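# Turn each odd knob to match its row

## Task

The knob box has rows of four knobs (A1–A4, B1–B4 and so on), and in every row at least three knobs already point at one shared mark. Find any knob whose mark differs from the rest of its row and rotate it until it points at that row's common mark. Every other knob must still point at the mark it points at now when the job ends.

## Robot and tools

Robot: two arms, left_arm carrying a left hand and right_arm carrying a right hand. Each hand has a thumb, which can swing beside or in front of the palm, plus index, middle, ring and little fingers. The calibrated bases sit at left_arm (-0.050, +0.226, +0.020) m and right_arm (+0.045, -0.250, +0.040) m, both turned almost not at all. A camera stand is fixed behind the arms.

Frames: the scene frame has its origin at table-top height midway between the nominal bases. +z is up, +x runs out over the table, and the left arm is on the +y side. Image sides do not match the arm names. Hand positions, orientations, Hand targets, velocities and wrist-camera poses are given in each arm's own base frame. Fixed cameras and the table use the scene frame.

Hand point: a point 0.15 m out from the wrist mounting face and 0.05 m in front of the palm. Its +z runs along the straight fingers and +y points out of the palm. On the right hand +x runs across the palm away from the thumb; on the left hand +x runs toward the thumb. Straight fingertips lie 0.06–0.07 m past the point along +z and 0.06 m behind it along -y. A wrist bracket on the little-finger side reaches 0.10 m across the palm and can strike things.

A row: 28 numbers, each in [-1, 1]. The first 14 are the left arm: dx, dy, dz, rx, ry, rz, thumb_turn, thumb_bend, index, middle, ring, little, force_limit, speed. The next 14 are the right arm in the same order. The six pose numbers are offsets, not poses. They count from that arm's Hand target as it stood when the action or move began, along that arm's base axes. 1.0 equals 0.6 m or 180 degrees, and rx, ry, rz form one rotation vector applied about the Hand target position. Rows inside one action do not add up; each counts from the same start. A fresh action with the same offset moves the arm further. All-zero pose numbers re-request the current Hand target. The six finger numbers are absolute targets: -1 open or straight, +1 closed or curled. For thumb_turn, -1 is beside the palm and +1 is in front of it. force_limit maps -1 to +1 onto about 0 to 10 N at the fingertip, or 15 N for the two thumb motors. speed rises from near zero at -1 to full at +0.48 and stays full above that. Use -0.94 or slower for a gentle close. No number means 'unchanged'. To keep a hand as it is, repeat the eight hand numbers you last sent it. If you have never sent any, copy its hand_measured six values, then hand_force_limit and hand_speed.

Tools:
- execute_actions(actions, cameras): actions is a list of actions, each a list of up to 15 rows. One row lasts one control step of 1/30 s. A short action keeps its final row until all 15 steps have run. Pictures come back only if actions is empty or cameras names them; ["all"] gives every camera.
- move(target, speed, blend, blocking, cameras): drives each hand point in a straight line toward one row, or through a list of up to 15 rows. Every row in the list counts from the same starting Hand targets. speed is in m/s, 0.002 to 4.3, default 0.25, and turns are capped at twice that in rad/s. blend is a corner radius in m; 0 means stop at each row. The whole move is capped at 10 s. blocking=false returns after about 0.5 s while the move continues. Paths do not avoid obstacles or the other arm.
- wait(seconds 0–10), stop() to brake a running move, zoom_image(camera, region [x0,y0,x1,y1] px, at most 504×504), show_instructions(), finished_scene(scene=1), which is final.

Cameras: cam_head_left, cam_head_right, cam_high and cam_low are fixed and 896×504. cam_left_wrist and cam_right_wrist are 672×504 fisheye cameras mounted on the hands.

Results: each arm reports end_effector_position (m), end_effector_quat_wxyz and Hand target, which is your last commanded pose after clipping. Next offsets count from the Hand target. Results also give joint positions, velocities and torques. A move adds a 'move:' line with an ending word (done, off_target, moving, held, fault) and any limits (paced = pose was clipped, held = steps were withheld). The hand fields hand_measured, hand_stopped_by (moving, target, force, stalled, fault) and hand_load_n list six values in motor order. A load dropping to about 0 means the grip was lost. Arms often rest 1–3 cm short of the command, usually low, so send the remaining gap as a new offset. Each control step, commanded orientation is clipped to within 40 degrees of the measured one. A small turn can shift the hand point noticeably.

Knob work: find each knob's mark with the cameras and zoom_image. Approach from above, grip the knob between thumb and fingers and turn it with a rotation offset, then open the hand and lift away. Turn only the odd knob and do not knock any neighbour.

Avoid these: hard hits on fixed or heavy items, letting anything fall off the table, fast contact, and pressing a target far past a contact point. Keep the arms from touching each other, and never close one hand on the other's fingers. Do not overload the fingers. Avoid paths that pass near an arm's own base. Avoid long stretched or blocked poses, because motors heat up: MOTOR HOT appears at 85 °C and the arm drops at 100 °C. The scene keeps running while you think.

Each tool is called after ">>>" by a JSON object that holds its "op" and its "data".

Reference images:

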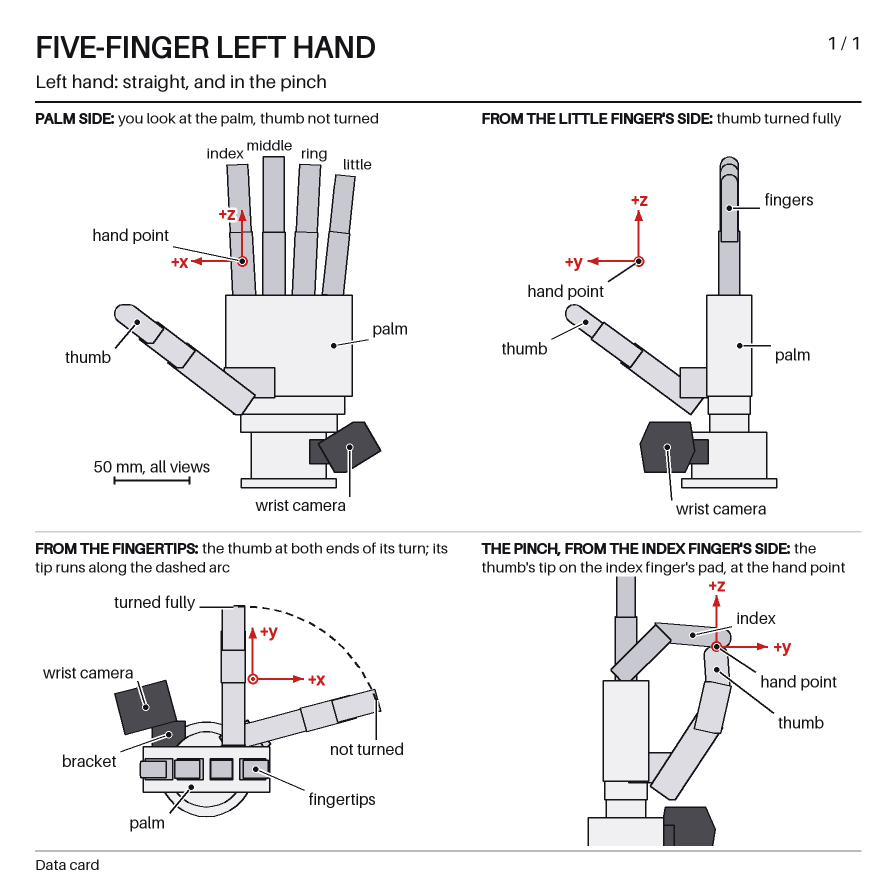

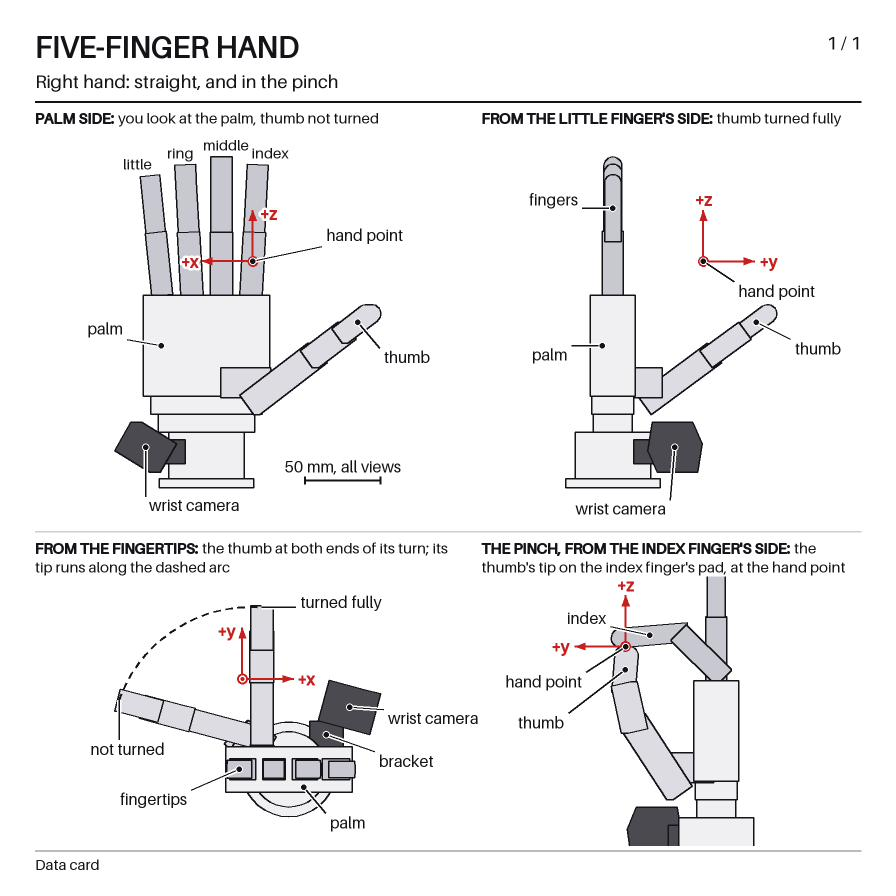

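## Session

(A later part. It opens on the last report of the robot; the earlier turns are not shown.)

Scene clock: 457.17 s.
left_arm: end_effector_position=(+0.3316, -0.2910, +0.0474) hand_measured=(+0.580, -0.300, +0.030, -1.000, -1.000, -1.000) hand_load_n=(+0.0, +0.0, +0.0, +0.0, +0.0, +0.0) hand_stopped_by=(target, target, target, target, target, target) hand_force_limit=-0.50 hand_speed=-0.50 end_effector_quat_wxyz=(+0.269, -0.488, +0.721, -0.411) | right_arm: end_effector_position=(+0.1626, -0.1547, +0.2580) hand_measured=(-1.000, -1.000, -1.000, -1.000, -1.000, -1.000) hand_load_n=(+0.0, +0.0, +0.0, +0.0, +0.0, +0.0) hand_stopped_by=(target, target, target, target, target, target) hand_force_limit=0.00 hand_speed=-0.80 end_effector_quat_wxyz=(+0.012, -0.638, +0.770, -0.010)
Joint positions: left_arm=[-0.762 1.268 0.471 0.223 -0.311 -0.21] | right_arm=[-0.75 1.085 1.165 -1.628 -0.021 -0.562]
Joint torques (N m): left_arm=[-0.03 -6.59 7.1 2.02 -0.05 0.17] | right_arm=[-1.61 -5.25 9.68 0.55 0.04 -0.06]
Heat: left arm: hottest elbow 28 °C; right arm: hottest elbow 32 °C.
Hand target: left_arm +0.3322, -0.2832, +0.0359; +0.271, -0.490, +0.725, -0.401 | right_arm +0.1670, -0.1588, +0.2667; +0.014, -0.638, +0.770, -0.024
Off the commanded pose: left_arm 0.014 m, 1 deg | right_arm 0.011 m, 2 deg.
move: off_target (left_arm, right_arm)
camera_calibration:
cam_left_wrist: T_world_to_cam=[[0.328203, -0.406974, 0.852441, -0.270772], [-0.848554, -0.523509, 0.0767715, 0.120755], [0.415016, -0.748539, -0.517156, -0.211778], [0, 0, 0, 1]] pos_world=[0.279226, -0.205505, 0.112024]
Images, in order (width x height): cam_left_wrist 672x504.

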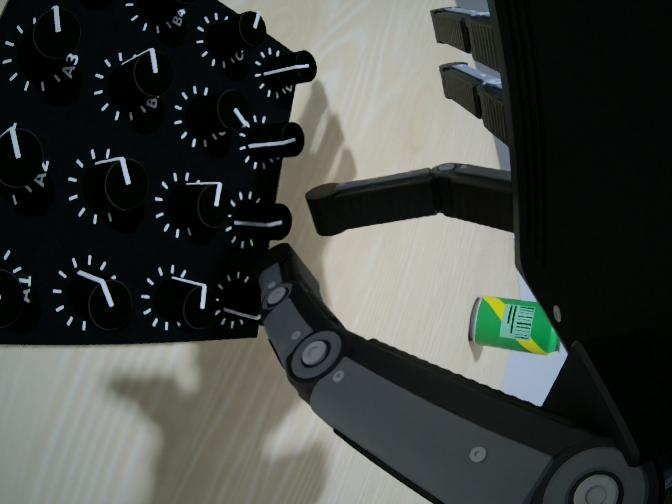

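>>> {"op": "move", "data": {"target": [-0.0005, 0.0015, -0.0205, 0, 0, 0, 0.58,-0.3,0.03,-1,-1,-1,-0.5,-0.5, 0,0,0,0,0,0,-1,-1,-1,-1,-1,-1,0,-0.8], "speed": 0.06, "cameras": ["cam_left_wrist"]}}

>>> {"op": "zoom_image", "data": {"camera": "cam_left_wrist", "region": [190, 130, 370, 310]}}

Scene clock: 461.70 s.
left_arm: end_effector_position=(+0.3318, -0.2909, +0.0356) hand_measured=(+0.580, -0.300, +0.030, -1.000, -1.000, -1.000) hand_load_n=(+0.0, +0.0, +0.0, +0.0, +0.0, +0.0) hand_stopped_by=(target, target, target, target, target, target) hand_force_limit=-0.50 hand_speed=-0.50 end_effector_quat_wxyz=(+0.269, -0.487, +0.721, -0.412) | right_arm: end_effector_position=(+0.1626, -0.1547, +0.2580) hand_measured=(-1.000, -1.000, -1.000, -1.000, -1.000, -1.000) hand_load_n=(+0.0, +0.0, +0.0, +0.0, +0.0, +0.0) hand_stopped_by=(target, target, target, target, target, target) hand_force_limit=0.00 hand_speed=-0.80 end_effector_quat_wxyz=(+0.012, -0.638, +0.770, -0.010)
Joint positions: left_arm=[-0.761 1.306 0.457 0.277 -0.309 -0.209] | right_arm=[-0.75 1.085 1.165 -1.628 -0.021 -0.562]
Joint torques (N m): left_arm=[-0.09 -6.95 6.74 2.06 -0.02 0.17] | right_arm=[-1.61 -5.3 9.69 0.54 0.03 -0.07]
Heat: left arm: hottest elbow 28 °C; right arm: hottest elbow 32 °C.
Hand target: left_arm +0.3318, -0.2825, +0.0237; +0.271, -0.490, +0.725, -0.402 | right_arm +0.1670, -0.1588, +0.2667; +0.014, -0.638, +0.770, -0.024
Off the commanded pose: left_arm 0.015 m, 1 deg | right_arm 0.011 m, 2 deg.
move: off_target (left_arm, right_arm)
camera_calibration:
cam_left_wrist: T_world_to_cam=[[0.327059, -0.406538, 0.853088, -0.260298], [-0.848999, -0.522854, 0.0763256, 0.122332], [0.415011, -0.749234, -0.516154, -0.218148], [0, 0, 0, 1]] pos_world=[0.279526, -0.205303, 0.100122]
Images, in order (width x height): cam_left_wrist 672x504.

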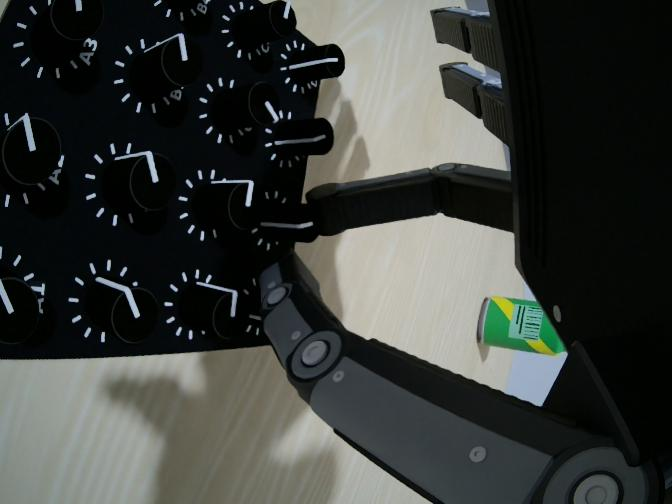

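Scaled by 2.800 from the camera's 672x504 image, which has a finer 960x720 frame.

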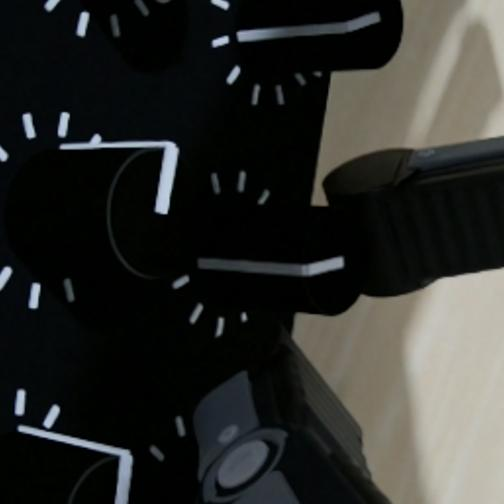

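>>> {"op": "move", "data": {"target": [0, 0, 0, 0, 0, 0, 0.58,0.0,0.5,-1,-1,-1,0.05,-0.86, 0,0,0,0,0,0,-1,-1,-1,-1,-1,-1,0,-0.8], "speed": 0.06, "cameras": ["cam_left_wrist"]}}

Scene clock: 465.17 s.
left_arm: end_effector_position=(+0.3318, -0.2910, +0.0350) hand_measured=(+0.580, -0.226, +0.156, -1.000, -1.000, -1.000) hand_load_n=(+0.0, +7.5, +10.0, +0.0, +0.0, -0.5) hand_stopped_by=(target, force, force, target, target, target) hand_force_limit=0.05 hand_speed=-0.86 end_effector_quat_wxyz=(+0.269, -0.487, +0.722, -0.412) | right_arm: end_effector_position=(+0.1626, -0.1547, +0.2580) hand_measured=(-1.000, -1.000, -1.000, -1.000, -1.000, -1.000) hand_load_n=(+0.0, +0.0, +0.0, +0.0, +0.0, +0.0) hand_stopped_by=(target, target, target, target, target, target) hand_force_limit=0.00 hand_speed=-0.80 end_effector_quat_wxyz=(+0.012, -0.638, +0.770, -0.010)
Joint positions: left_arm=[-0.761 1.308 0.457 0.278 -0.309 -0.208] | right_arm=[-0.75 1.085 1.165 -1.628 -0.021 -0.562]
Joint torques (N m): left_arm=[0.15 -6.89 6.74 2.04 -0.06 0.17] | right_arm=[-1.61 -5.25 9.68 0.55 0.04 -0.07]
Heat: left arm: hottest elbow 28 °C; right arm: hottest elbow 32 °C.
Hand target: left_arm +0.3318, -0.2825, +0.0237; +0.271, -0.490, +0.725, -0.402 | right_arm +0.1670, -0.1588, +0.2667; +0.014, -0.638, +0.770, -0.024
Off the commanded pose: left_arm 0.014 m, 1 deg | right_arm 0.011 m, 2 deg.
move: off_target (left_arm, right_arm)
camera_calibration:
cam_left_wrist: T_world_to_cam=[[0.327193, -0.407571, 0.852543, -0.260057], [-0.849335, -0.522317, 0.0762598, 0.122621], [0.414217, -0.749046, -0.517063, -0.218223], [0, 0, 0, 1]] pos_world=[0.279627, -0.205404, 0.0995236]
Images, in order (width x height): cam_left_wrist 672x504.

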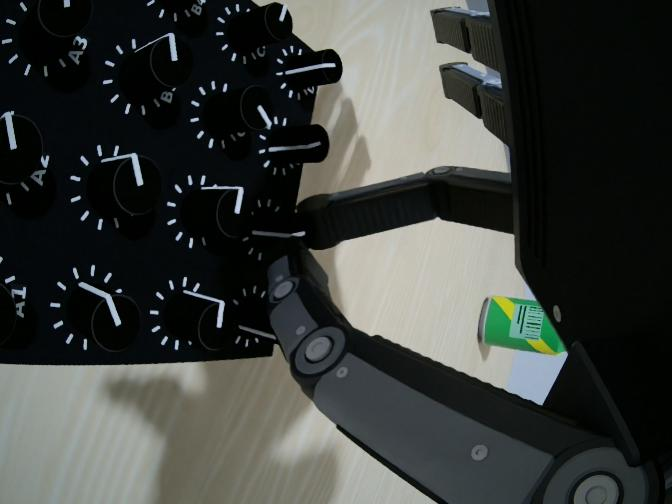

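>>> {"op": "move", "data": {"target": [-0.0003, -0.0225, 0.0155, 0, 0, 0.085, 0.58,0.0,0.5,-1,-1,-1,0.05,-0.86, 0,0,0,0,0,0,-1,-1,-1,-1,-1,-1,0,-0.8], "speed": 0.1, "cameras": ["cam_left_wrist"]}}

>>> {"op": "zoom_image", "data": {"camera": "cam_left_wrist", "region": [190, 130, 370, 310]}}

Scene clock: 469.30 s.
left_arm: end_effector_position=(+0.3325, -0.2810, +0.0347) hand_measured=(+0.580, -0.226, +0.156, -1.000, -1.000, -1.000) hand_load_n=(-1.5, +6.5, +11.0, +0.0, +0.0, +0.0) hand_stopped_by=(target, force, force, target, target, target) hand_force_limit=0.05 hand_speed=-0.86 end_effector_quat_wxyz=(+0.329, -0.587, +0.644, -0.364) | right_arm: end_effector_position=(+0.1626, -0.1547, +0.2580) hand_measured=(-1.000, -1.000, -1.000, -1.000, -1.000, -1.000) hand_load_n=(+0.0, +0.0, +0.0, +0.0, +0.0, +0.0) hand_stopped_by=(target, target, target, target, target, target) hand_force_limit=0.00 hand_speed=-0.80 end_effector_quat_wxyz=(+0.012, -0.638, +0.770, -0.010)
Joint positions: left_arm=[-0.866 1.322 0.5 0.121 -0.638 -0.469] | right_arm=[-0.75 1.085 1.165 -1.628 -0.021 -0.562]
Joint torques (N m): left_arm=[-2.43 -6.3 10.7 0.62 -0.08 0.02] | right_arm=[-1.67 -5.25 9.66 0.55 0.04 -0.07]
Heat: left arm: hottest elbow 28 °C; right arm: hottest elbow 32 °C.
Hand target: left_arm +0.3316, -0.2959, +0.0329; +0.322, -0.582, +0.653, -0.362 | right_arm +0.1670, -0.1588, +0.2667; +0.014, -0.638, +0.770, -0.024
Off the commanded pose: left_arm 0.015 m, 1 deg | right_arm 0.011 m, 2 deg.
move: off_target (left_arm, right_arm)
camera_calibration:
cam_left_wrist: T_world_to_cam=[[0.432876, -0.302983, 0.849011, -0.261585], [-0.660049, -0.747992, 0.0695993, 0.00232138], [0.613966, -0.590517, -0.523771, -0.232725], [0, 0, 0, 1]] pos_world=[0.257651, -0.214947, 0.100033]
Images, in order (width x height): cam_left_wrist 672x504.

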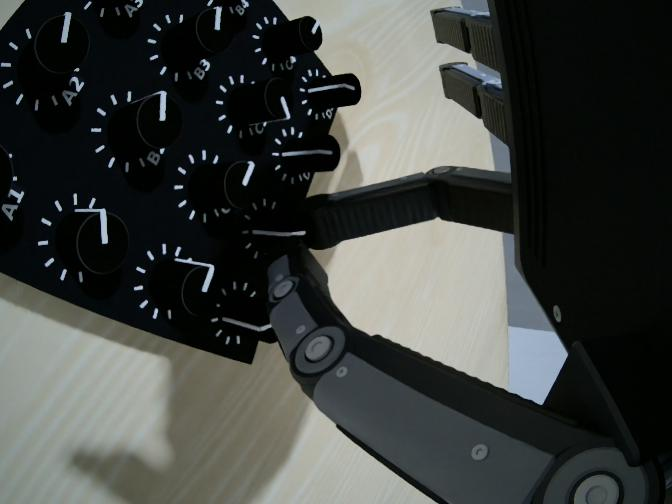

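Scaled by 2.800 from the camera's 672x504 image, which has a finer 960x720 frame.

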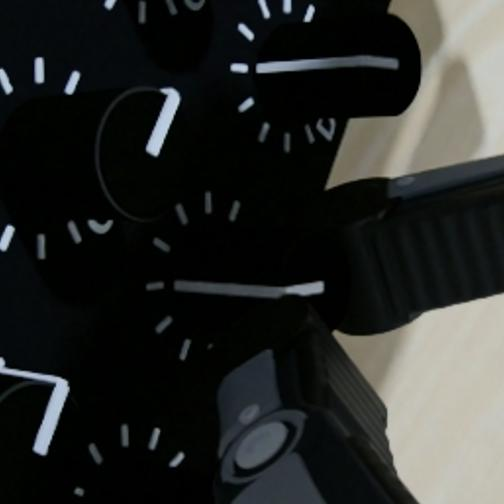

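>>> {"op": "move", "data": {"target": [[0, 0, 0, 0, 0, 0, 0.58,-0.33,0.0,-1,-1,-1,-0.5,-0.5, 0,0,0,0,0,0,-1,-1,-1,-1,-1,-1,0,-0.8],[0.008, -0.004, 0.1, 0, 0, 0, 0.58,-0.33,0.0,-1,-1,-1,-0.5,-0.5, 0,0,0,0,0,0,-1,-1,-1,-1,-1,-1,0,-0.8]], "speed": 0.08, "cameras": ["cam_left_wrist"]}}

>>> {"op": "zoom_image", "data": {"camera": "cam_left_wrist", "region": [130, 60, 330, 260]}}

Scene clock: 476.70 s.
left_arm: end_effector_position=(+0.3272, -0.2794, +0.0691) hand_measured=(+0.580, -0.328, +0.000, -1.000, -1.000, -1.000) hand_load_n=(+0.0, +0.0, +0.0, +0.0, +0.0, +0.0) hand_stopped_by=(target, target, target, target, target, target) hand_force_limit=-0.50 hand_speed=-0.50 end_effector_quat_wxyz=(+0.325, -0.585, +0.660, -0.340) | right_arm: end_effector_position=(+0.1626, -0.1547, +0.2580) hand_measured=(-1.000, -1.000, -1.000, -1.000, -1.000, -1.000) hand_load_n=(+0.0, +0.0, +0.0, +0.0, +0.0, +0.0) hand_stopped_by=(target, target, target, target, target, target) hand_force_limit=0.00 hand_speed=-0.80 end_effector_quat_wxyz=(+0.012, -0.638, +0.770, -0.010)
Joint positions: left_arm=[-0.869 1.222 0.574 -0.112 -0.629 -0.471] | right_arm=[-0.75 1.085 1.165 -1.628 -0.021 -0.562]
Joint torques (N m): left_arm=[-1.67 -9.05 13.26 0.92 -0.28 0.11] | right_arm=[-1.67 -5.3 9.69 0.59 0.04 -0.06]
Heat: left arm: hottest elbow 29 °C; right arm: hottest elbow 32 °C.
Hand target: left_arm +0.3364, -0.2984, +0.0928; +0.322, -0.582, +0.653, -0.362 | right_arm +0.1670, -0.1588, +0.2667; +0.014, -0.638, +0.770, -0.024
Off the commanded pose: left_arm 0.032 m, 3 deg | right_arm 0.011 m, 2 deg.
move: off_target (left_arm, right_arm)
camera_calibration:
cam_left_wrist: T_world_to_cam=[[0.465593, -0.338784, 0.817587, -0.3065], [-0.663229, -0.745239, 0.068885, -0.000563989], [0.585961, -0.57432, -0.57167, -0.193496], [0, 0, 0, 1]] pos_world=[0.255711, -0.215386, 0.140013]
Images, in order (width x height): cam_left_wrist 672x504.

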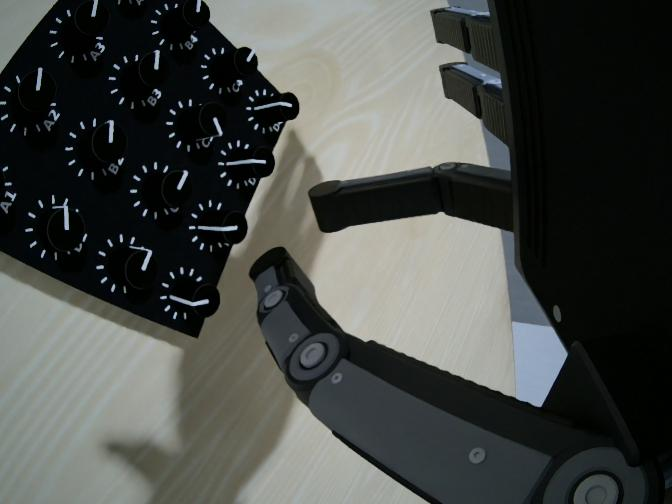

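Scaled by 2.520 from the camera's 672x504 image, which has a finer 960x720 frame.

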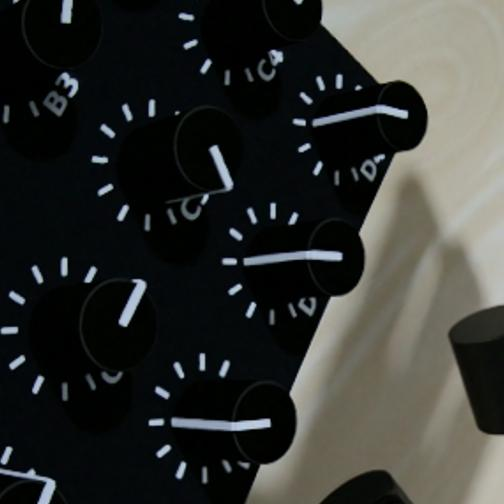

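>>> {"op": "move", "data": {"target": [[0.0035, 0.1073, -0.02, 0, 0, -0.1744, 0.58,-0.3,0.03,-1,-1,-1,-0.5,-0.5, 0,0,0,0,0,0,-1,-1,-1,-1,-1,-1,0,-0.8],[0.0035, 0.1073, -0.087, 0, 0, -0.1744, 0.58,-0.3,0.03,-1,-1,-1,-0.5,-0.5, 0,0,0,0,0,0,-1,-1,-1,-1,-1,-1,0,-0.8]], "speed": [0.2, 0.08], "cameras": ["cam_left_wrist"]}}

>>> {"op": "zoom_image", "data": {"camera": "cam_left_wrist", "region": [190, 110, 390, 310]}}

Scene clock: 489.20 s.
left_arm: end_effector_position=(+0.3392, -0.2408, +0.0515) hand_measured=(+0.580, -0.300, +0.030, -1.000, -1.000, -1.000) hand_load_n=(-0.5, +0.0, +0.0, +0.0, +0.0, +0.0) hand_stopped_by=(target, target, target, target, target, target) hand_force_limit=-0.50 hand_speed=-0.50 end_effector_quat_wxyz=(+0.213, -0.380, +0.784, -0.443) | right_arm: end_effector_position=(+0.1626, -0.1547, +0.2580) hand_measured=(-1.000, -1.000, -1.000, -1.000, -1.000, -1.000) hand_load_n=(-0.5, +0.0, +0.0, +0.0, +0.0, +0.0) hand_stopped_by=(target, target, target, target, target, target) hand_force_limit=0.00 hand_speed=-0.80 end_effector_quat_wxyz=(+0.012, -0.638, +0.770, -0.010)
Joint positions: left_arm=[-0.481 1.2 0.43 0.218 0.164 0.096] | right_arm=[-0.75 1.085 1.165 -1.628 -0.021 -0.562]
Joint torques (N m): left_arm=[0.21 -5.89 7.45 2.21 0.22 0.17] | right_arm=[-1.67 -5.3 9.69 0.57 0.04 -0.06]
Heat: left arm: hottest elbow 30 °C; right arm: hottest elbow 32 °C.
Hand target: left_arm +0.3385, -0.2340, +0.0406; +0.212, -0.384, +0.786, -0.435 | right_arm +0.1670, -0.1588, +0.2667; +0.014, -0.638, +0.770, -0.024
Off the commanded pose: left_arm 0.013 m, 1 deg | right_arm 0.011 m, 2 deg.
move: off_target (left_arm, right_arm)
camera_calibration:
cam_left_wrist: T_world_to_cam=[[0.197223, -0.488698, 0.849869, -0.23145], [-0.961026, -0.267684, 0.0690929, 0.253323], [0.193731, -0.830373, -0.522445, -0.119571], [0, 0, 0, 1]] pos_world=[0.312262, -0.144587, 0.11673]
Images, in order (width x height): cam_left_wrist 672x504.

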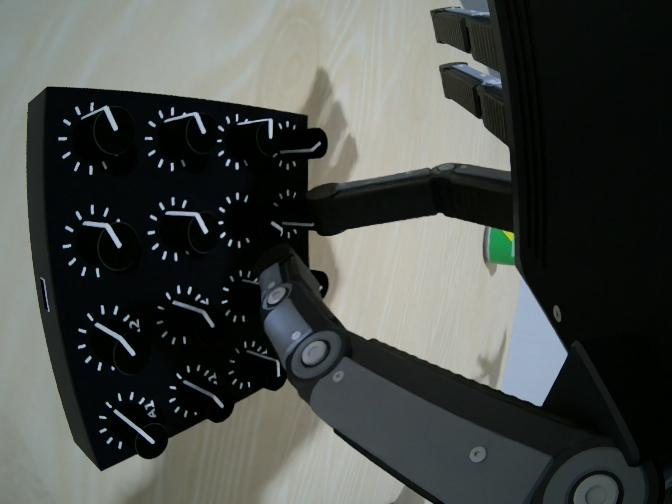

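Scaled by 2.520 from the camera's 672x504 image, which has a finer 960x720 frame.

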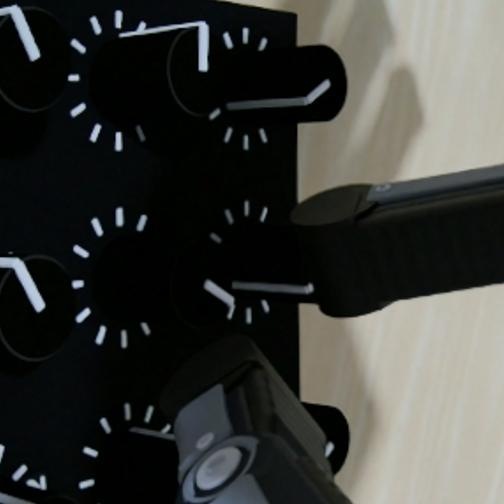

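>>> {"op": "move", "data": {"target": [0, 0.0, 0.01, 0, 0, 0.0556, 0.58,-0.3,0.03,-1,-1,-1,-0.5,-0.5, 0,0,0,0,0,0,-1,-1,-1,-1,-1,-1,0,-0.8], "speed": 0.1, "cameras": ["cam_left_wrist"]}}

>>> {"op": "zoom_image", "data": {"camera": "cam_left_wrist", "region": [190, 110, 390, 310]}}

Scene clock: 496.90 s.
left_arm: end_effector_position=(+0.3476, -0.2325, +0.0498) hand_measured=(+0.580, -0.300, +0.030, -1.000, -1.000, -1.000) hand_load_n=(+0.0, +0.0, +0.0, +0.0, +0.0, +0.0) hand_stopped_by=(target, target, target, target, target, target) hand_force_limit=-0.50 hand_speed=-0.50 end_effector_quat_wxyz=(+0.255, -0.451, +0.747, -0.416) | right_arm: end_effector_position=(+0.1626, -0.1547, +0.2580) hand_measured=(-1.000, -1.000, -1.000, -1.000, -1.000, -1.000) hand_load_n=(+0.0, +0.0, +0.0, +0.0, +0.5, +0.0) hand_stopped_by=(target, target, target, target, target, target) hand_force_limit=0.00 hand_speed=-0.80 end_effector_quat_wxyz=(+0.012, -0.638, +0.770, -0.010)
Joint positions: left_arm=[-0.534 1.191 0.422 0.218 -0.048 -0.022] | right_arm=[-0.75 1.085 1.165 -1.628 -0.021 -0.562]
Joint torques (N m): left_arm=[-1.96 -8.29 7.17 1.28 -0.06 -0.02] | right_arm=[-1.61 -5.19 9.69 0.54 0.04 -0.06]
Heat: left arm: hottest elbow 29 °C; right arm: hottest elbow 32 °C.
Hand target: left_arm +0.3385, -0.2339, +0.0467; +0.250, -0.451, +0.750, -0.415 | right_arm +0.1670, -0.1588, +0.2667; +0.014, -0.638, +0.770, -0.024
Off the commanded pose: left_arm 0.010 m, 1 deg | right_arm 0.011 m, 2 deg.
move: off_target (right_arm)
camera_calibration:
cam_left_wrist: T_world_to_cam=[[0.287259, -0.4527, 0.844124, -0.25018], [-0.893401, -0.444433, 0.0656806, 0.199353], [0.345423, -0.773008, -0.53211, -0.154186], [0, 0, 0, 1]] pos_world=[0.303228, -0.143845, 0.116046]
Images, in order (width x height): cam_left_wrist 672x504.

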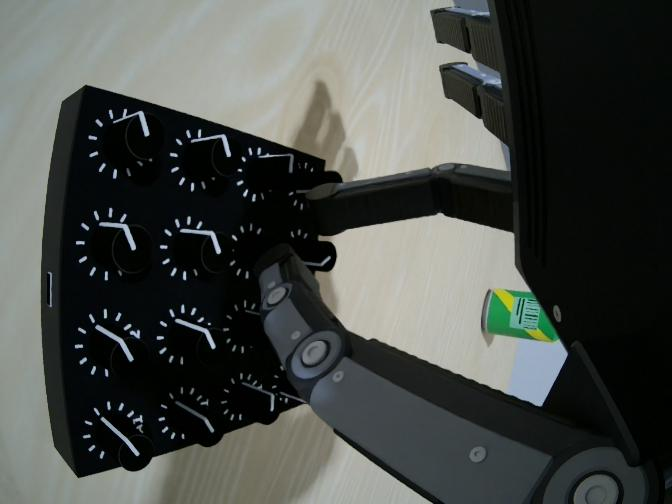

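Scaled by 2.520 from the camera's 672x504 image, which has a finer 960x720 frame.

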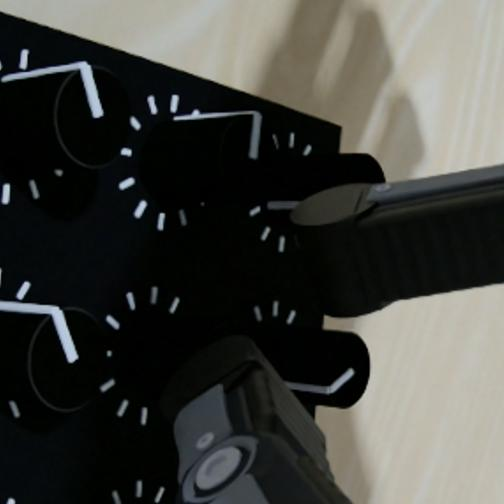

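>>> {"op": "move", "data": {"target": [[0.0, -0.004, 0.0655, 0, 0, 0, 0.58,-0.3,0.03,-1,-1,-1,-0.5,-0.5, 0,0,0,0,0,0,-1,-1,-1,-1,-1,-1,0,-0.8],[0.0033, 0.004, 0.002, 0, 0, 0, 0.58,-0.3,0.03,-1,-1,-1,-0.5,-0.5, 0,0,0,0,0,0,-1,-1,-1,-1,-1,-1,0,-0.8]], "speed": 0.1, "cameras": ["cam_left_wrist"]}}

>>> {"op": "zoom_image", "data": {"camera": "cam_left_wrist", "region": [190, 110, 390, 310]}}

Scene clock: 502.60 s.
left_arm: end_effector_position=(+0.3428, -0.2346, +0.0578) hand_measured=(+0.580, -0.300, +0.030, -1.000, -1.000, -1.000) hand_load_n=(+0.0, +0.0, +0.0, +0.0, +0.0, +0.0) hand_stopped_by=(target, target, target, target, target, target) hand_force_limit=-0.50 hand_speed=-0.50 end_effector_quat_wxyz=(+0.252, -0.448, +0.747, -0.421) | right_arm: end_effector_position=(+0.1626, -0.1547, +0.2580) hand_measured=(-1.000, -1.000, -1.000, -1.000, -1.000, -1.000) hand_load_n=(+0.5, +0.5, +0.0, +0.0, +0.0, +0.0) hand_stopped_by=(target, target, target, target, target, target) hand_force_limit=0.00 hand_speed=-0.80 end_effector_quat_wxyz=(+0.012, -0.638, +0.770, -0.010)
Joint positions: left_arm=[-0.541 1.157 0.422 0.19 -0.043 -0.027] | right_arm=[-0.75 1.085 1.165 -1.628 -0.021 -0.562]
Joint torques (N m): left_arm=[-0.44 -5.3 7.79 2.11 0.12 0.08] | right_arm=[-1.67 -5.25 9.68 0.55 0.04 -0.07]
Heat: left arm: hottest elbow 29 °C; right arm: hottest elbow 32 °C.
Hand target: left_arm +0.3404, -0.2315, +0.0478; +0.250, -0.451, +0.750, -0.415 | right_arm +0.1670, -0.1588, +0.2667; +0.014, -0.638, +0.770, -0.024
Off the commanded pose: left_arm 0.011 m, 1 deg | right_arm 0.011 m, 2 deg.
move: off_target (left_arm, right_arm)
camera_calibration:
cam_left_wrist: T_world_to_cam=[[0.281866, -0.447731, 0.84858, -0.253823], [-0.897425, -0.435878, 0.0681112, 0.196845], [0.339382, -0.780735, -0.524664, -0.150092], [0, 0, 0, 1]] pos_world=[0.299137, -0.145026, 0.123234]
Images, in order (width x height): cam_left_wrist 672x504.

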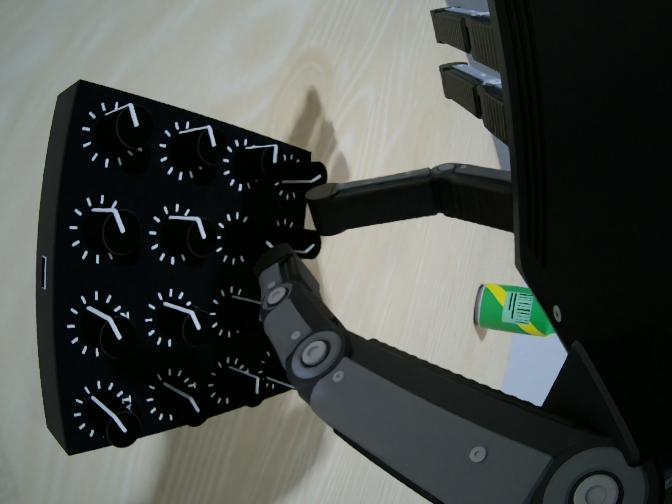

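Scaled by 2.520 from the camera's 672x504 image, which has a finer 960x720 frame.

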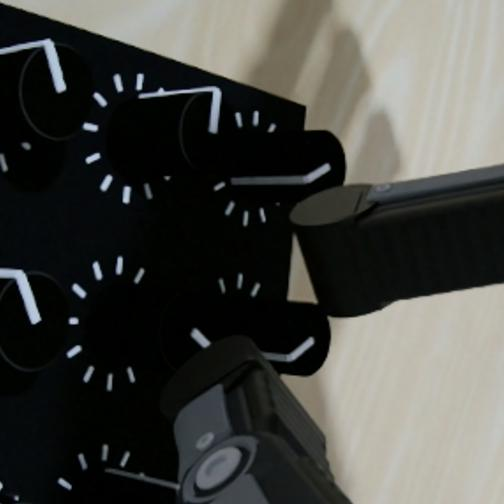

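>>> {"op": "move", "data": {"target": [-0.0053, -0.0083, -0.017, 0, 0, 0, 0.58,-0.3,0.03,-1,-1,-1,-0.5,-0.5, 0,0,0,0,0,0,-1,-1,-1,-1,-1,-1,0,-0.8], "speed": 0.1, "cameras": ["cam_left_wrist"]}}

>>> {"op": "zoom_image", "data": {"camera": "cam_left_wrist", "region": [190, 110, 390, 310]}}

Scene clock: 508.43 s.
left_arm: end_effector_position=(+0.3446, -0.2339, +0.0485) hand_measured=(+0.580, -0.300, +0.030, -1.000, -1.000, -1.000) hand_load_n=(+0.0, +0.0, +0.0, +0.0, +0.0, +0.0) hand_stopped_by=(target, target, target, target, target, target) hand_force_limit=-0.50 hand_speed=-0.50 end_effector_quat_wxyz=(+0.257, -0.450, +0.745, -0.419) | right_arm: end_effector_position=(+0.1626, -0.1547, +0.2580) hand_measured=(-1.000, -1.000, -1.000, -1.000, -1.000, -1.000) hand_load_n=(+0.0, +0.0, +0.0, +0.0, +0.0, +0.0) hand_stopped_by=(target, target, target, target, target, target) hand_force_limit=0.00 hand_speed=-0.80 end_effector_quat_wxyz=(+0.012, -0.638, +0.770, -0.010)
Joint positions: left_arm=[-0.544 1.189 0.41 0.236 -0.057 -0.028] | right_arm=[-0.75 1.085 1.165 -1.628 -0.021 -0.562]
Joint torques (N m): left_arm=[-2.08 -5.48 7.27 2.15 -0.06 -0.01] | right_arm=[-1.61 -5.25 9.68 0.55 0.04 -0.06]
Heat: left arm: hottest elbow 29 °C; right arm: hottest elbow 32 °C.
Hand target: left_arm +0.3373, -0.2364, +0.0376; +0.250, -0.451, +0.750, -0.415 | right_arm +0.1670, -0.1588, +0.2667; +0.014, -0.638, +0.770, -0.024
Off the commanded pose: left_arm 0.013 m, 1 deg | right_arm 0.011 m, 2 deg.
move: off_target (left_arm, right_arm)
camera_calibration:
cam_left_wrist: T_world_to_cam=[[0.281884, -0.44892, 0.847946, -0.246293], [-0.893568, -0.444678, 0.0616293, 0.196296], [0.349396, -0.77507, -0.526488, -0.157099], [0, 0, 0, 1]] pos_world=[0.29972, -0.14504, 0.114035]
Images, in order (width x height): cam_left_wrist 672x504.

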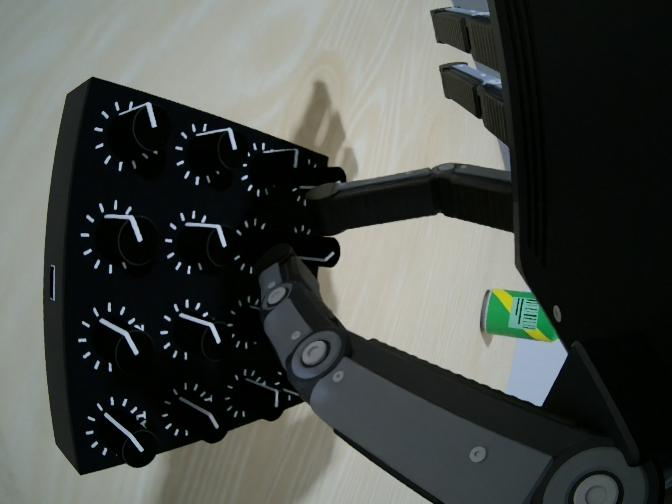

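Scaled by 2.520 from the camera's 672x504 image, which has a finer 960x720 frame.

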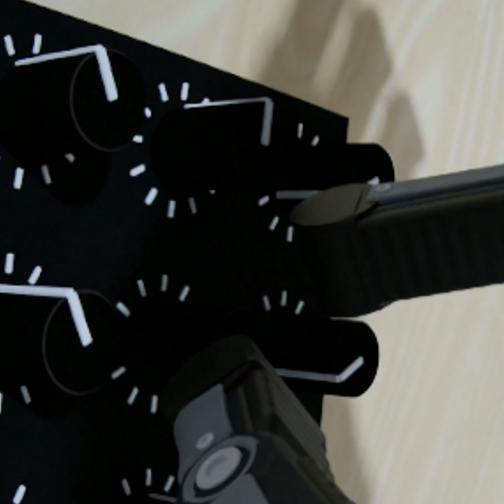

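>>> {"op": "move", "data": {"target": [[0.0, 0.0, 0.083, 0, 0, 0, 0.58,-0.3,0.03,-1,-1,-1,-0.5,-0.5, 0,0,0,0,0,0,-1,-1,-1,-1,-1,-1,0,-0.8],[0.0, 0.0, 0.083, 0, 0, 0.14, 0.58,-0.3,0.03,-1,-1,-1,-0.5,-0.5, 0,0,0,0,0,0,-1,-1,-1,-1,-1,-1,0,-0.8],[0.005, 0.008, 0.07, 0, 0, 0, 0.58,-0.3,0.03,-1,-1,-1,-0.5,-0.5, 0,0,0,0,0,0,-1,-1,-1,-1,-1,-1,0,-0.8],[0.005, 0.008, -0.003, 0, 0, 0, 0.58,-0.3,0.03,-1,-1,-1,-0.5,-0.5, 0,0,0,0,0,0,-1,-1,-1,-1,-1,-1,0,-0.8]], "speed": [0.1,0.2,0.2,0.08], "cameras": ["cam_left_wrist"]}}

>>> {"op": "zoom_image", "data": {"camera": "cam_left_wrist", "region": [190, 110, 390, 310]}}

Scene clock: 523.43 s.
left_arm: end_effector_position=(+0.3412, -0.2390, +0.0469) hand_measured=(+0.580, -0.300, +0.030, -1.000, -1.000, -1.000) hand_load_n=(+0.0, +0.0, +0.0, +0.0, +0.0, -0.5) hand_stopped_by=(target, target, target, target, target, target) hand_force_limit=-0.50 hand_speed=-0.50 end_effector_quat_wxyz=(+0.249, -0.447, +0.747, -0.424) | right_arm: end_effector_position=(+0.1626, -0.1547, +0.2580) hand_measured=(-1.000, -1.000, -1.000, -1.000, -1.000, -1.000) hand_load_n=(+0.0, +0.0, +0.0, +0.0, +0.0, +0.0) hand_stopped_by=(target, target, target, target, target, target) hand_force_limit=0.00 hand_speed=-0.80 end_effector_quat_wxyz=(+0.012, -0.638, +0.770, -0.010)
Joint positions: left_arm=[-0.552 1.196 0.407 0.245 -0.044 -0.035] | right_arm=[-0.75 1.085 1.165 -1.628 -0.021 -0.562]
Joint torques (N m): left_arm=[0.09 -5.54 7.17 2.11 0.11 0.16] | right_arm=[-1.61 -5.25 9.69 0.55 0.04 -0.06]
Heat: left arm: hottest elbow 28 °C; right arm: hottest elbow 33 °C.
Hand target: left_arm +0.3402, -0.2317, +0.0358; +0.250, -0.451, +0.750, -0.415 | right_arm +0.1670, -0.1588, +0.2667; +0.014, -0.638, +0.770, -0.024
Off the commanded pose: left_arm 0.013 m, 1 deg | right_arm 0.011 m, 2 deg.
move: off_target (left_arm, right_arm)
camera_calibration:
cam_left_wrist: T_world_to_cam=[[0.280335, -0.443433, 0.85134, -0.244614], [-0.899747, -0.430418, 0.0720851, 0.196102], [0.334467, -0.786198, -0.519639, -0.158546], [0, 0, 0, 1]] pos_world=[0.298045, -0.148713, 0.111727]
Images, in order (width x height): cam_left_wrist 672x504.

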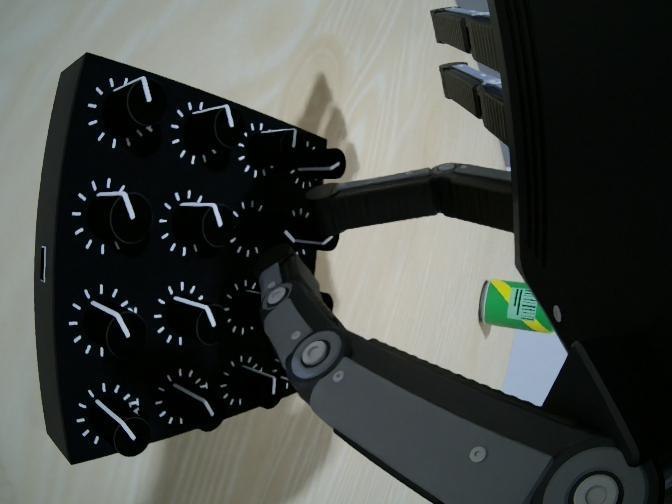

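Scaled by 2.520 from the camera's 672x504 image, which has a finer 960x720 frame.

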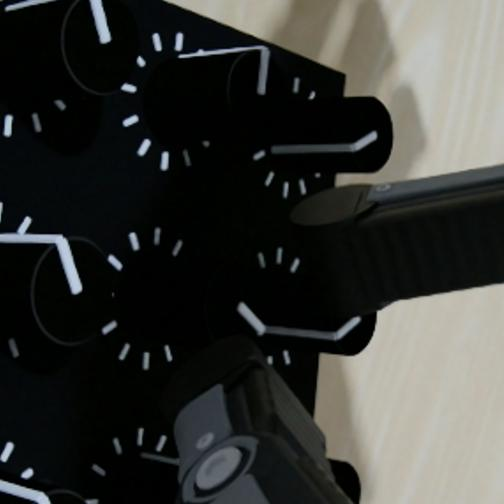

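>>> {"op": "move", "data": {"target": [-0.0025, 0.0, -0.018, 0, 0, 0, 0.58,-0.3,0.03,-1,-1,-1,-0.5,-0.5, 0,0,0,0,0,0,-1,-1,-1,-1,-1,-1,0,-0.8], "speed": 0.06, "cameras": ["cam_left_wrist"]}}

>>> {"op": "zoom_image", "data": {"camera": "cam_left_wrist", "region": [190, 110, 390, 310]}}

Scene clock: 528.17 s.
left_arm: end_effector_position=(+0.3407, -0.2387, +0.0363) hand_measured=(+0.580, -0.300, +0.030, -1.000, -1.000, -1.000) hand_load_n=(+0.0, +0.0, +0.0, +0.0, +0.0, +0.0) hand_stopped_by=(target, target, target, target, target, target) hand_force_limit=-0.50 hand_speed=-0.50 end_effector_quat_wxyz=(+0.249, -0.447, +0.747, -0.424) | right_arm: end_effector_position=(+0.1626, -0.1547, +0.2580) hand_measured=(-1.000, -1.000, -1.000, -1.000, -1.000, -1.000) hand_load_n=(+0.0, -0.5, +0.0, +0.0, +0.0, +0.0) hand_stopped_by=(target, target, target, target, target, target) hand_force_limit=0.00 hand_speed=-0.80 end_effector_quat_wxyz=(+0.012, -0.638, +0.770, -0.010)
Joint positions: left_arm=[-0.552 1.231 0.392 0.297 -0.044 -0.035] | right_arm=[-0.75 1.085 1.165 -1.628 -0.021 -0.562]
Joint torques (N m): left_arm=[-0.32 -5.6 6.83 2.1 0.02 0.18] | right_arm=[-1.67 -5.25 9.68 0.54 0.04 -0.06]
Heat: left arm: hottest elbow 28 °C; right arm: hottest elbow 33 °C.
Hand target: left_arm +0.3388, -0.2318, +0.0252; +0.250, -0.451, +0.750, -0.415 | right_arm +0.1670, -0.1588, +0.2667; +0.014, -0.638, +0.770, -0.024
Off the commanded pose: left_arm 0.013 m, 1 deg | right_arm 0.011 m, 2 deg.
move: off_target (left_arm, right_arm)
camera_calibration:
cam_left_wrist: T_world_to_cam=[[0.279802, -0.443123, 0.851677, -0.235059], [-0.899801, -0.430369, 0.0716933, 0.196615], [0.334767, -0.7864, -0.519141, -0.163873], [0, 0, 0, 1]] pos_world=[0.297544, -0.148412, 0.101026]
Images, in order (width x height): cam_left_wrist 672x504.

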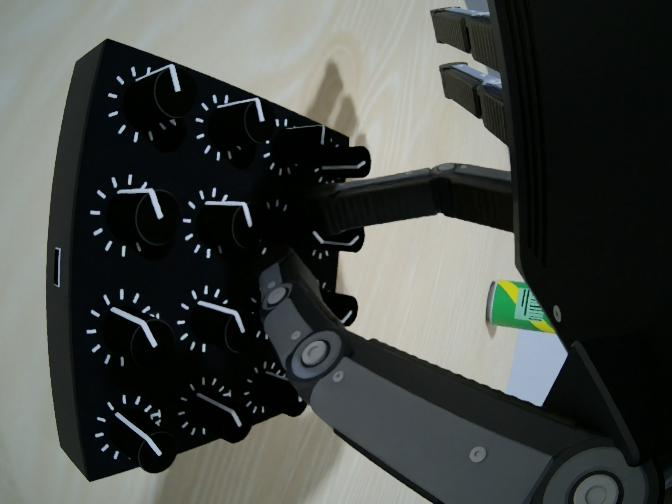

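Scaled by 2.520 from the camera's 672x504 image, which has a finer 960x720 frame.

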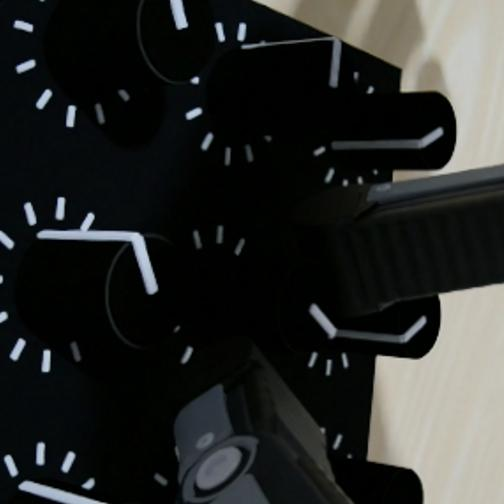

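>>> {"op": "move", "data": {"target": [0, 0, 0, 0, 0, 0, 0.58,-0.05,0.4,-1,-1,-1,0.05,-0.86, 0,0,0,0,0,0,-1,-1,-1,-1,-1,-1,0,-0.8], "speed": 0.06, "cameras": ["cam_left_wrist"]}}

>>> {"op": "zoom_image", "data": {"camera": "cam_left_wrist", "region": [190, 110, 390, 310]}}

Scene clock: 536.27 s.
left_arm: end_effector_position=(+0.3411, -0.2390, +0.0358) hand_measured=(+0.580, -0.050, +0.156, -1.000, -1.000, -1.000) hand_load_n=(+0.0, +0.0, +1.5, +0.0, +0.0, +0.0) hand_stopped_by=(target, target, force, target, target, target) hand_force_limit=0.05 hand_speed=-0.86 end_effector_quat_wxyz=(+0.249, -0.447, +0.747, -0.425) | right_arm: end_effector_position=(+0.1626, -0.1547, +0.2580) hand_measured=(-1.000, -1.000, -1.000, -1.000, -1.000, -1.000) hand_load_n=(+0.0, +0.0, +0.0, +0.0, +0.0, +0.0) hand_stopped_by=(target, target, target, target, target, target) hand_force_limit=0.00 hand_speed=-0.80 end_effector_quat_wxyz=(+0.012, -0.638, +0.770, -0.010)
Joint positions: left_arm=[-0.552 1.234 0.392 0.3 -0.044 -0.035] | right_arm=[-0.75 1.085 1.165 -1.628 -0.021 -0.562]
Joint torques (N m): left_arm=[-0.21 -6.01 6.83 1.96 0.02 0.15] | right_arm=[-1.61 -5.25 9.68 0.57 0.04 -0.06]
Heat: left arm: hottest elbow 28 °C; right arm: hottest elbow 33 °C.
Hand target: left_arm +0.3388, -0.2318, +0.0251; +0.250, -0.451, +0.750, -0.415 | right_arm +0.1670, -0.1588, +0.2667; +0.014, -0.638, +0.770, -0.024
Off the commanded pose: left_arm 0.013 m, 1 deg | right_arm 0.011 m, 2 deg.
move: off_target (left_arm, right_arm)
camera_calibration:
cam_left_wrist: T_world_to_cam=[[0.27908, -0.443026, 0.851964, -0.234604], [-0.899911, -0.430246, 0.071056, 0.19695], [0.335074, -0.786522, -0.518756, -0.164538], [0, 0, 0, 1]] pos_world=[0.297843, -0.148612, 0.100525]
Images, in order (width x height): cam_left_wrist 672x504.

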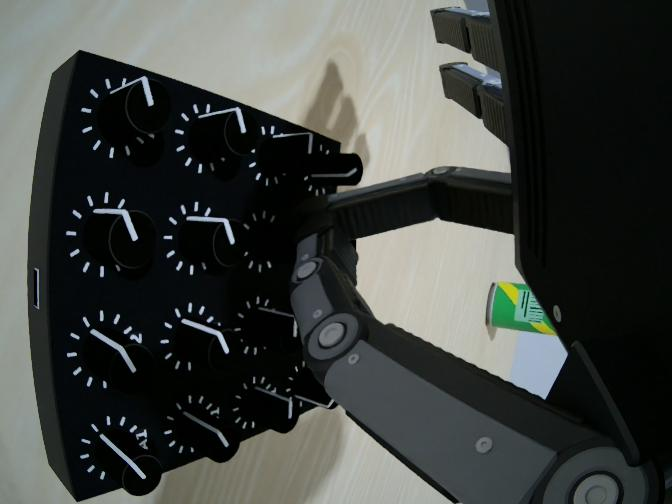

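Scaled by 2.520 from the camera's 672x504 image, which has a finer 960x720 frame.

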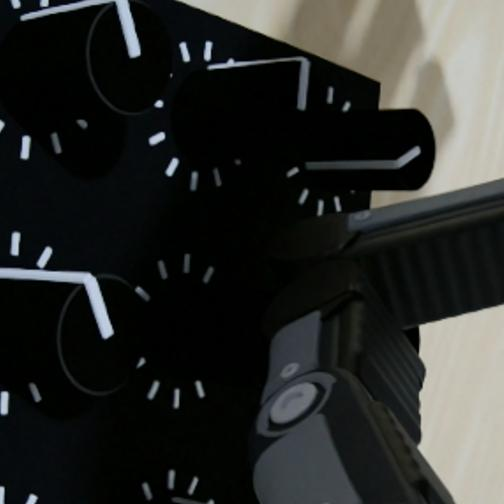

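>>> {"op": "move", "data": {"target": [[0.0, 0.0, 0.083, 0, 0, 0, 0.58,-0.05,0.15,-1,-1,-1,0.05,-0.86, 0,0,0,0,0,0,-1,-1,-1,-1,-1,-1,0,-0.8],[0.0, 0.0, 0.1, 0, 0, 0.14, 0.58,-0.3,0.03,-1,-1,-1,-0.5,-0.5, 0,0,0,0,0,0,-1,-1,-1,-1,-1,-1,0,-0.8]], "speed": [0.08,0.2], "cameras": ["cam_left_wrist"]}}

>>> {"op": "zoom_image", "data": {"camera": "cam_left_wrist", "region": [60, 60, 340, 340]}}

Scene clock: 548.73 s.
left_arm: end_effector_position=(+0.3267, -0.2137, +0.0675) hand_measured=(+0.580, -0.300, +0.030, -1.000, -1.000, -1.000) hand_load_n=(+0.0, +0.0, +0.0, +0.0, +0.0, +0.0) hand_stopped_by=(target, target, target, target, target, target) hand_force_limit=-0.50 hand_speed=-0.50 end_effector_quat_wxyz=(-0.336, +0.605, -0.639, +0.336) | right_arm: end_effector_position=(+0.1626, -0.1547, +0.2580) hand_measured=(-1.000, -1.000, -1.000, -1.000, -1.000, -1.000) hand_load_n=(+0.0, +0.0, +0.0, +0.0, +0.0, +0.0) hand_stopped_by=(target, target, target, target, target, target) hand_force_limit=0.00 hand_speed=-0.80 end_effector_quat_wxyz=(+0.012, -0.638, +0.770, -0.010)
Joint positions: left_arm=[-0.738 1.078 0.455 -0.09 -0.578 -0.414] | right_arm=[-0.75 1.085 1.165 -1.628 -0.021 -0.562]
Joint torques (N m): left_arm=[-2.08 -4.95 13.79 0.94 -0.37 -0.03] | right_arm=[-1.73 -5.25 9.69 0.57 0.04 -0.06]
Heat: left arm: hottest elbow 28 °C; right arm: hottest elbow 33 °C.
Hand target: left_arm +0.3388, -0.2318, +0.0852; -0.334, +0.603, -0.633, +0.351 | right_arm +0.1670, -0.1588, +0.2667; +0.014, -0.638, +0.770, -0.024
Off the commanded pose: left_arm 0.028 m, 2 deg | right_arm 0.011 m, 2 deg.
move: off_target (left_arm, right_arm); target 2's new numbers were sent with left_arm's hand 0.028 m and 2 deg from that target
camera_calibration:
cam_left_wrist: T_world_to_cam=[[0.476973, -0.302126, 0.825358, -0.279129], [-0.616782, -0.784066, 0.0694264, 0.0246109], [0.62616, -0.542181, -0.560325, -0.163439], [0, 0, 0, 1]] pos_world=[0.250656, -0.153649, 0.137094]
Images, in order (width x height): cam_left_wrist 672x504.

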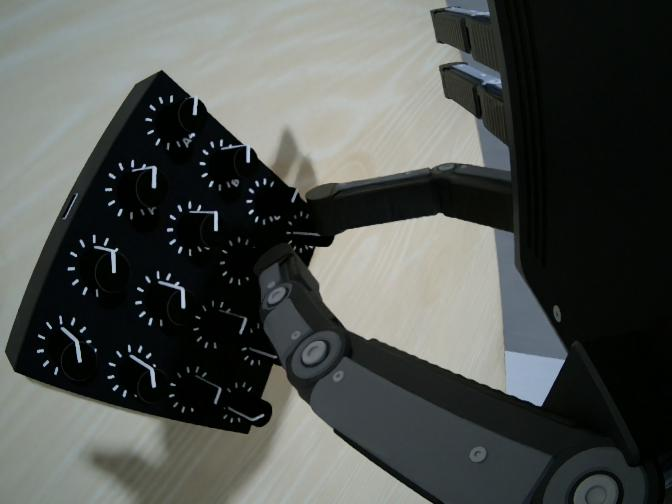

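Scaled by 1.800 from the camera's 672x504 image, which has a finer 960x720 frame.

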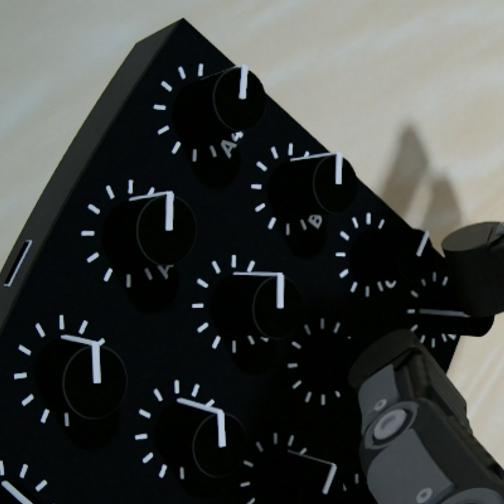

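>>> {"op": "move", "data": {"target": [-0.01, 0.0, 0.05, 0, 0, 0, 0.58, -0.3, 0.03, -1, -1, -1, -0.5, -0.5, 0, 0, 0, 0, 0, 0, -1, -1, -1, -1, -1, -1, 0, -0.8], "speed": 0.15, "cameras": ["cam_left_wrist"]}}

Scene clock: 568.13 s.
left_arm: end_effector_position=(+0.3218, -0.2140, +0.0880) hand_measured=(+0.580, -0.300, +0.030, -1.000, -1.000, -1.000) hand_load_n=(+0.0, +0.0, +0.0, +0.0, +0.0, +0.0) hand_stopped_by=(target, target, target, target, target, target) hand_force_limit=-0.50 hand_speed=-0.50 end_effector_quat_wxyz=(-0.336, +0.605, -0.644, +0.326) | right_arm: end_effector_position=(+0.1626, -0.1547, +0.2580) hand_measured=(-1.000, -1.000, -1.000, -1.000, -1.000, -1.000) hand_load_n=(+0.0, +0.0, +0.0, +0.0, +0.0, +0.0) hand_stopped_by=(target, target, target, target, target, target) hand_force_limit=0.00 hand_speed=-0.80 end_effector_quat_wxyz=(+0.012, -0.638, +0.770, -0.010)
Joint positions: left_arm=[-0.752 1.027 0.501 -0.216 -0.588 -0.424] | right_arm=[-0.75 1.085 1.165 -1.628 -0.021 -0.562]
Joint torques (N m): left_arm=[-1.85 -6.53 14.34 0.84 -0.38 -0.01] | right_arm=[-1.67 -5.3 9.69 0.55 0.03 -0.06]
Heat: left arm: hottest elbow 29 °C; right arm: hottest elbow 33 °C.
Hand target: left_arm +0.3328, -0.2317, +0.1150; -0.334, +0.603, -0.633, +0.351 | right_arm +0.1670, -0.1588, +0.2667; +0.014, -0.638, +0.770, -0.024
Off the commanded pose: left_arm 0.034 m, 3 deg | right_arm 0.011 m, 2 deg.
move: off_target (left_arm, right_arm)
camera_calibration:
cam_left_wrist: T_world_to_cam=[[0.490267, -0.315186, 0.812586, -0.299719], [-0.615779, -0.785064, 0.0670144, 0.0197183], [0.61681, -0.533229, -0.578975, -0.142496], [0, 0, 0, 1]] pos_world=[0.246977, -0.15497, 0.159724]
Images, in order (width x height): cam_left_wrist 672x504.

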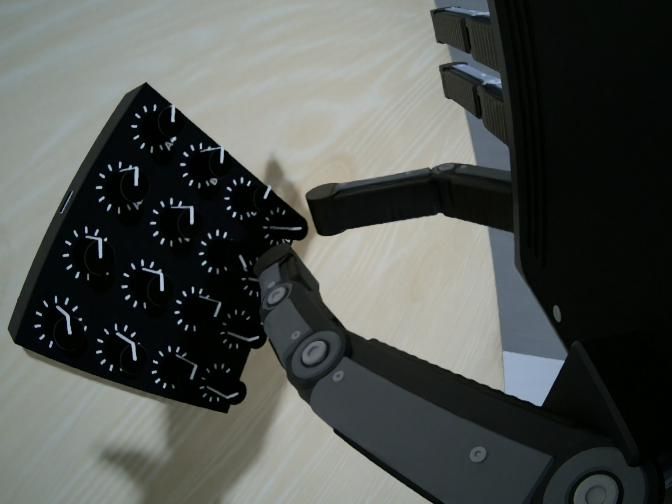

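>>> {"op": "zoom_image", "data": {"camera": "cam_left_wrist", "region": [0, 70, 330, 420]}}

Scaled by 1.440 from the camera's 672x504 image, which has a finer 960x720 frame.

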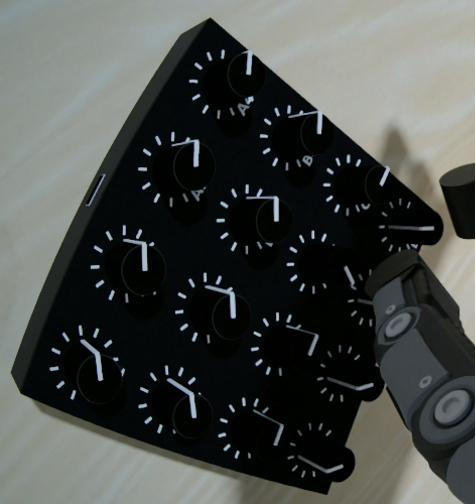

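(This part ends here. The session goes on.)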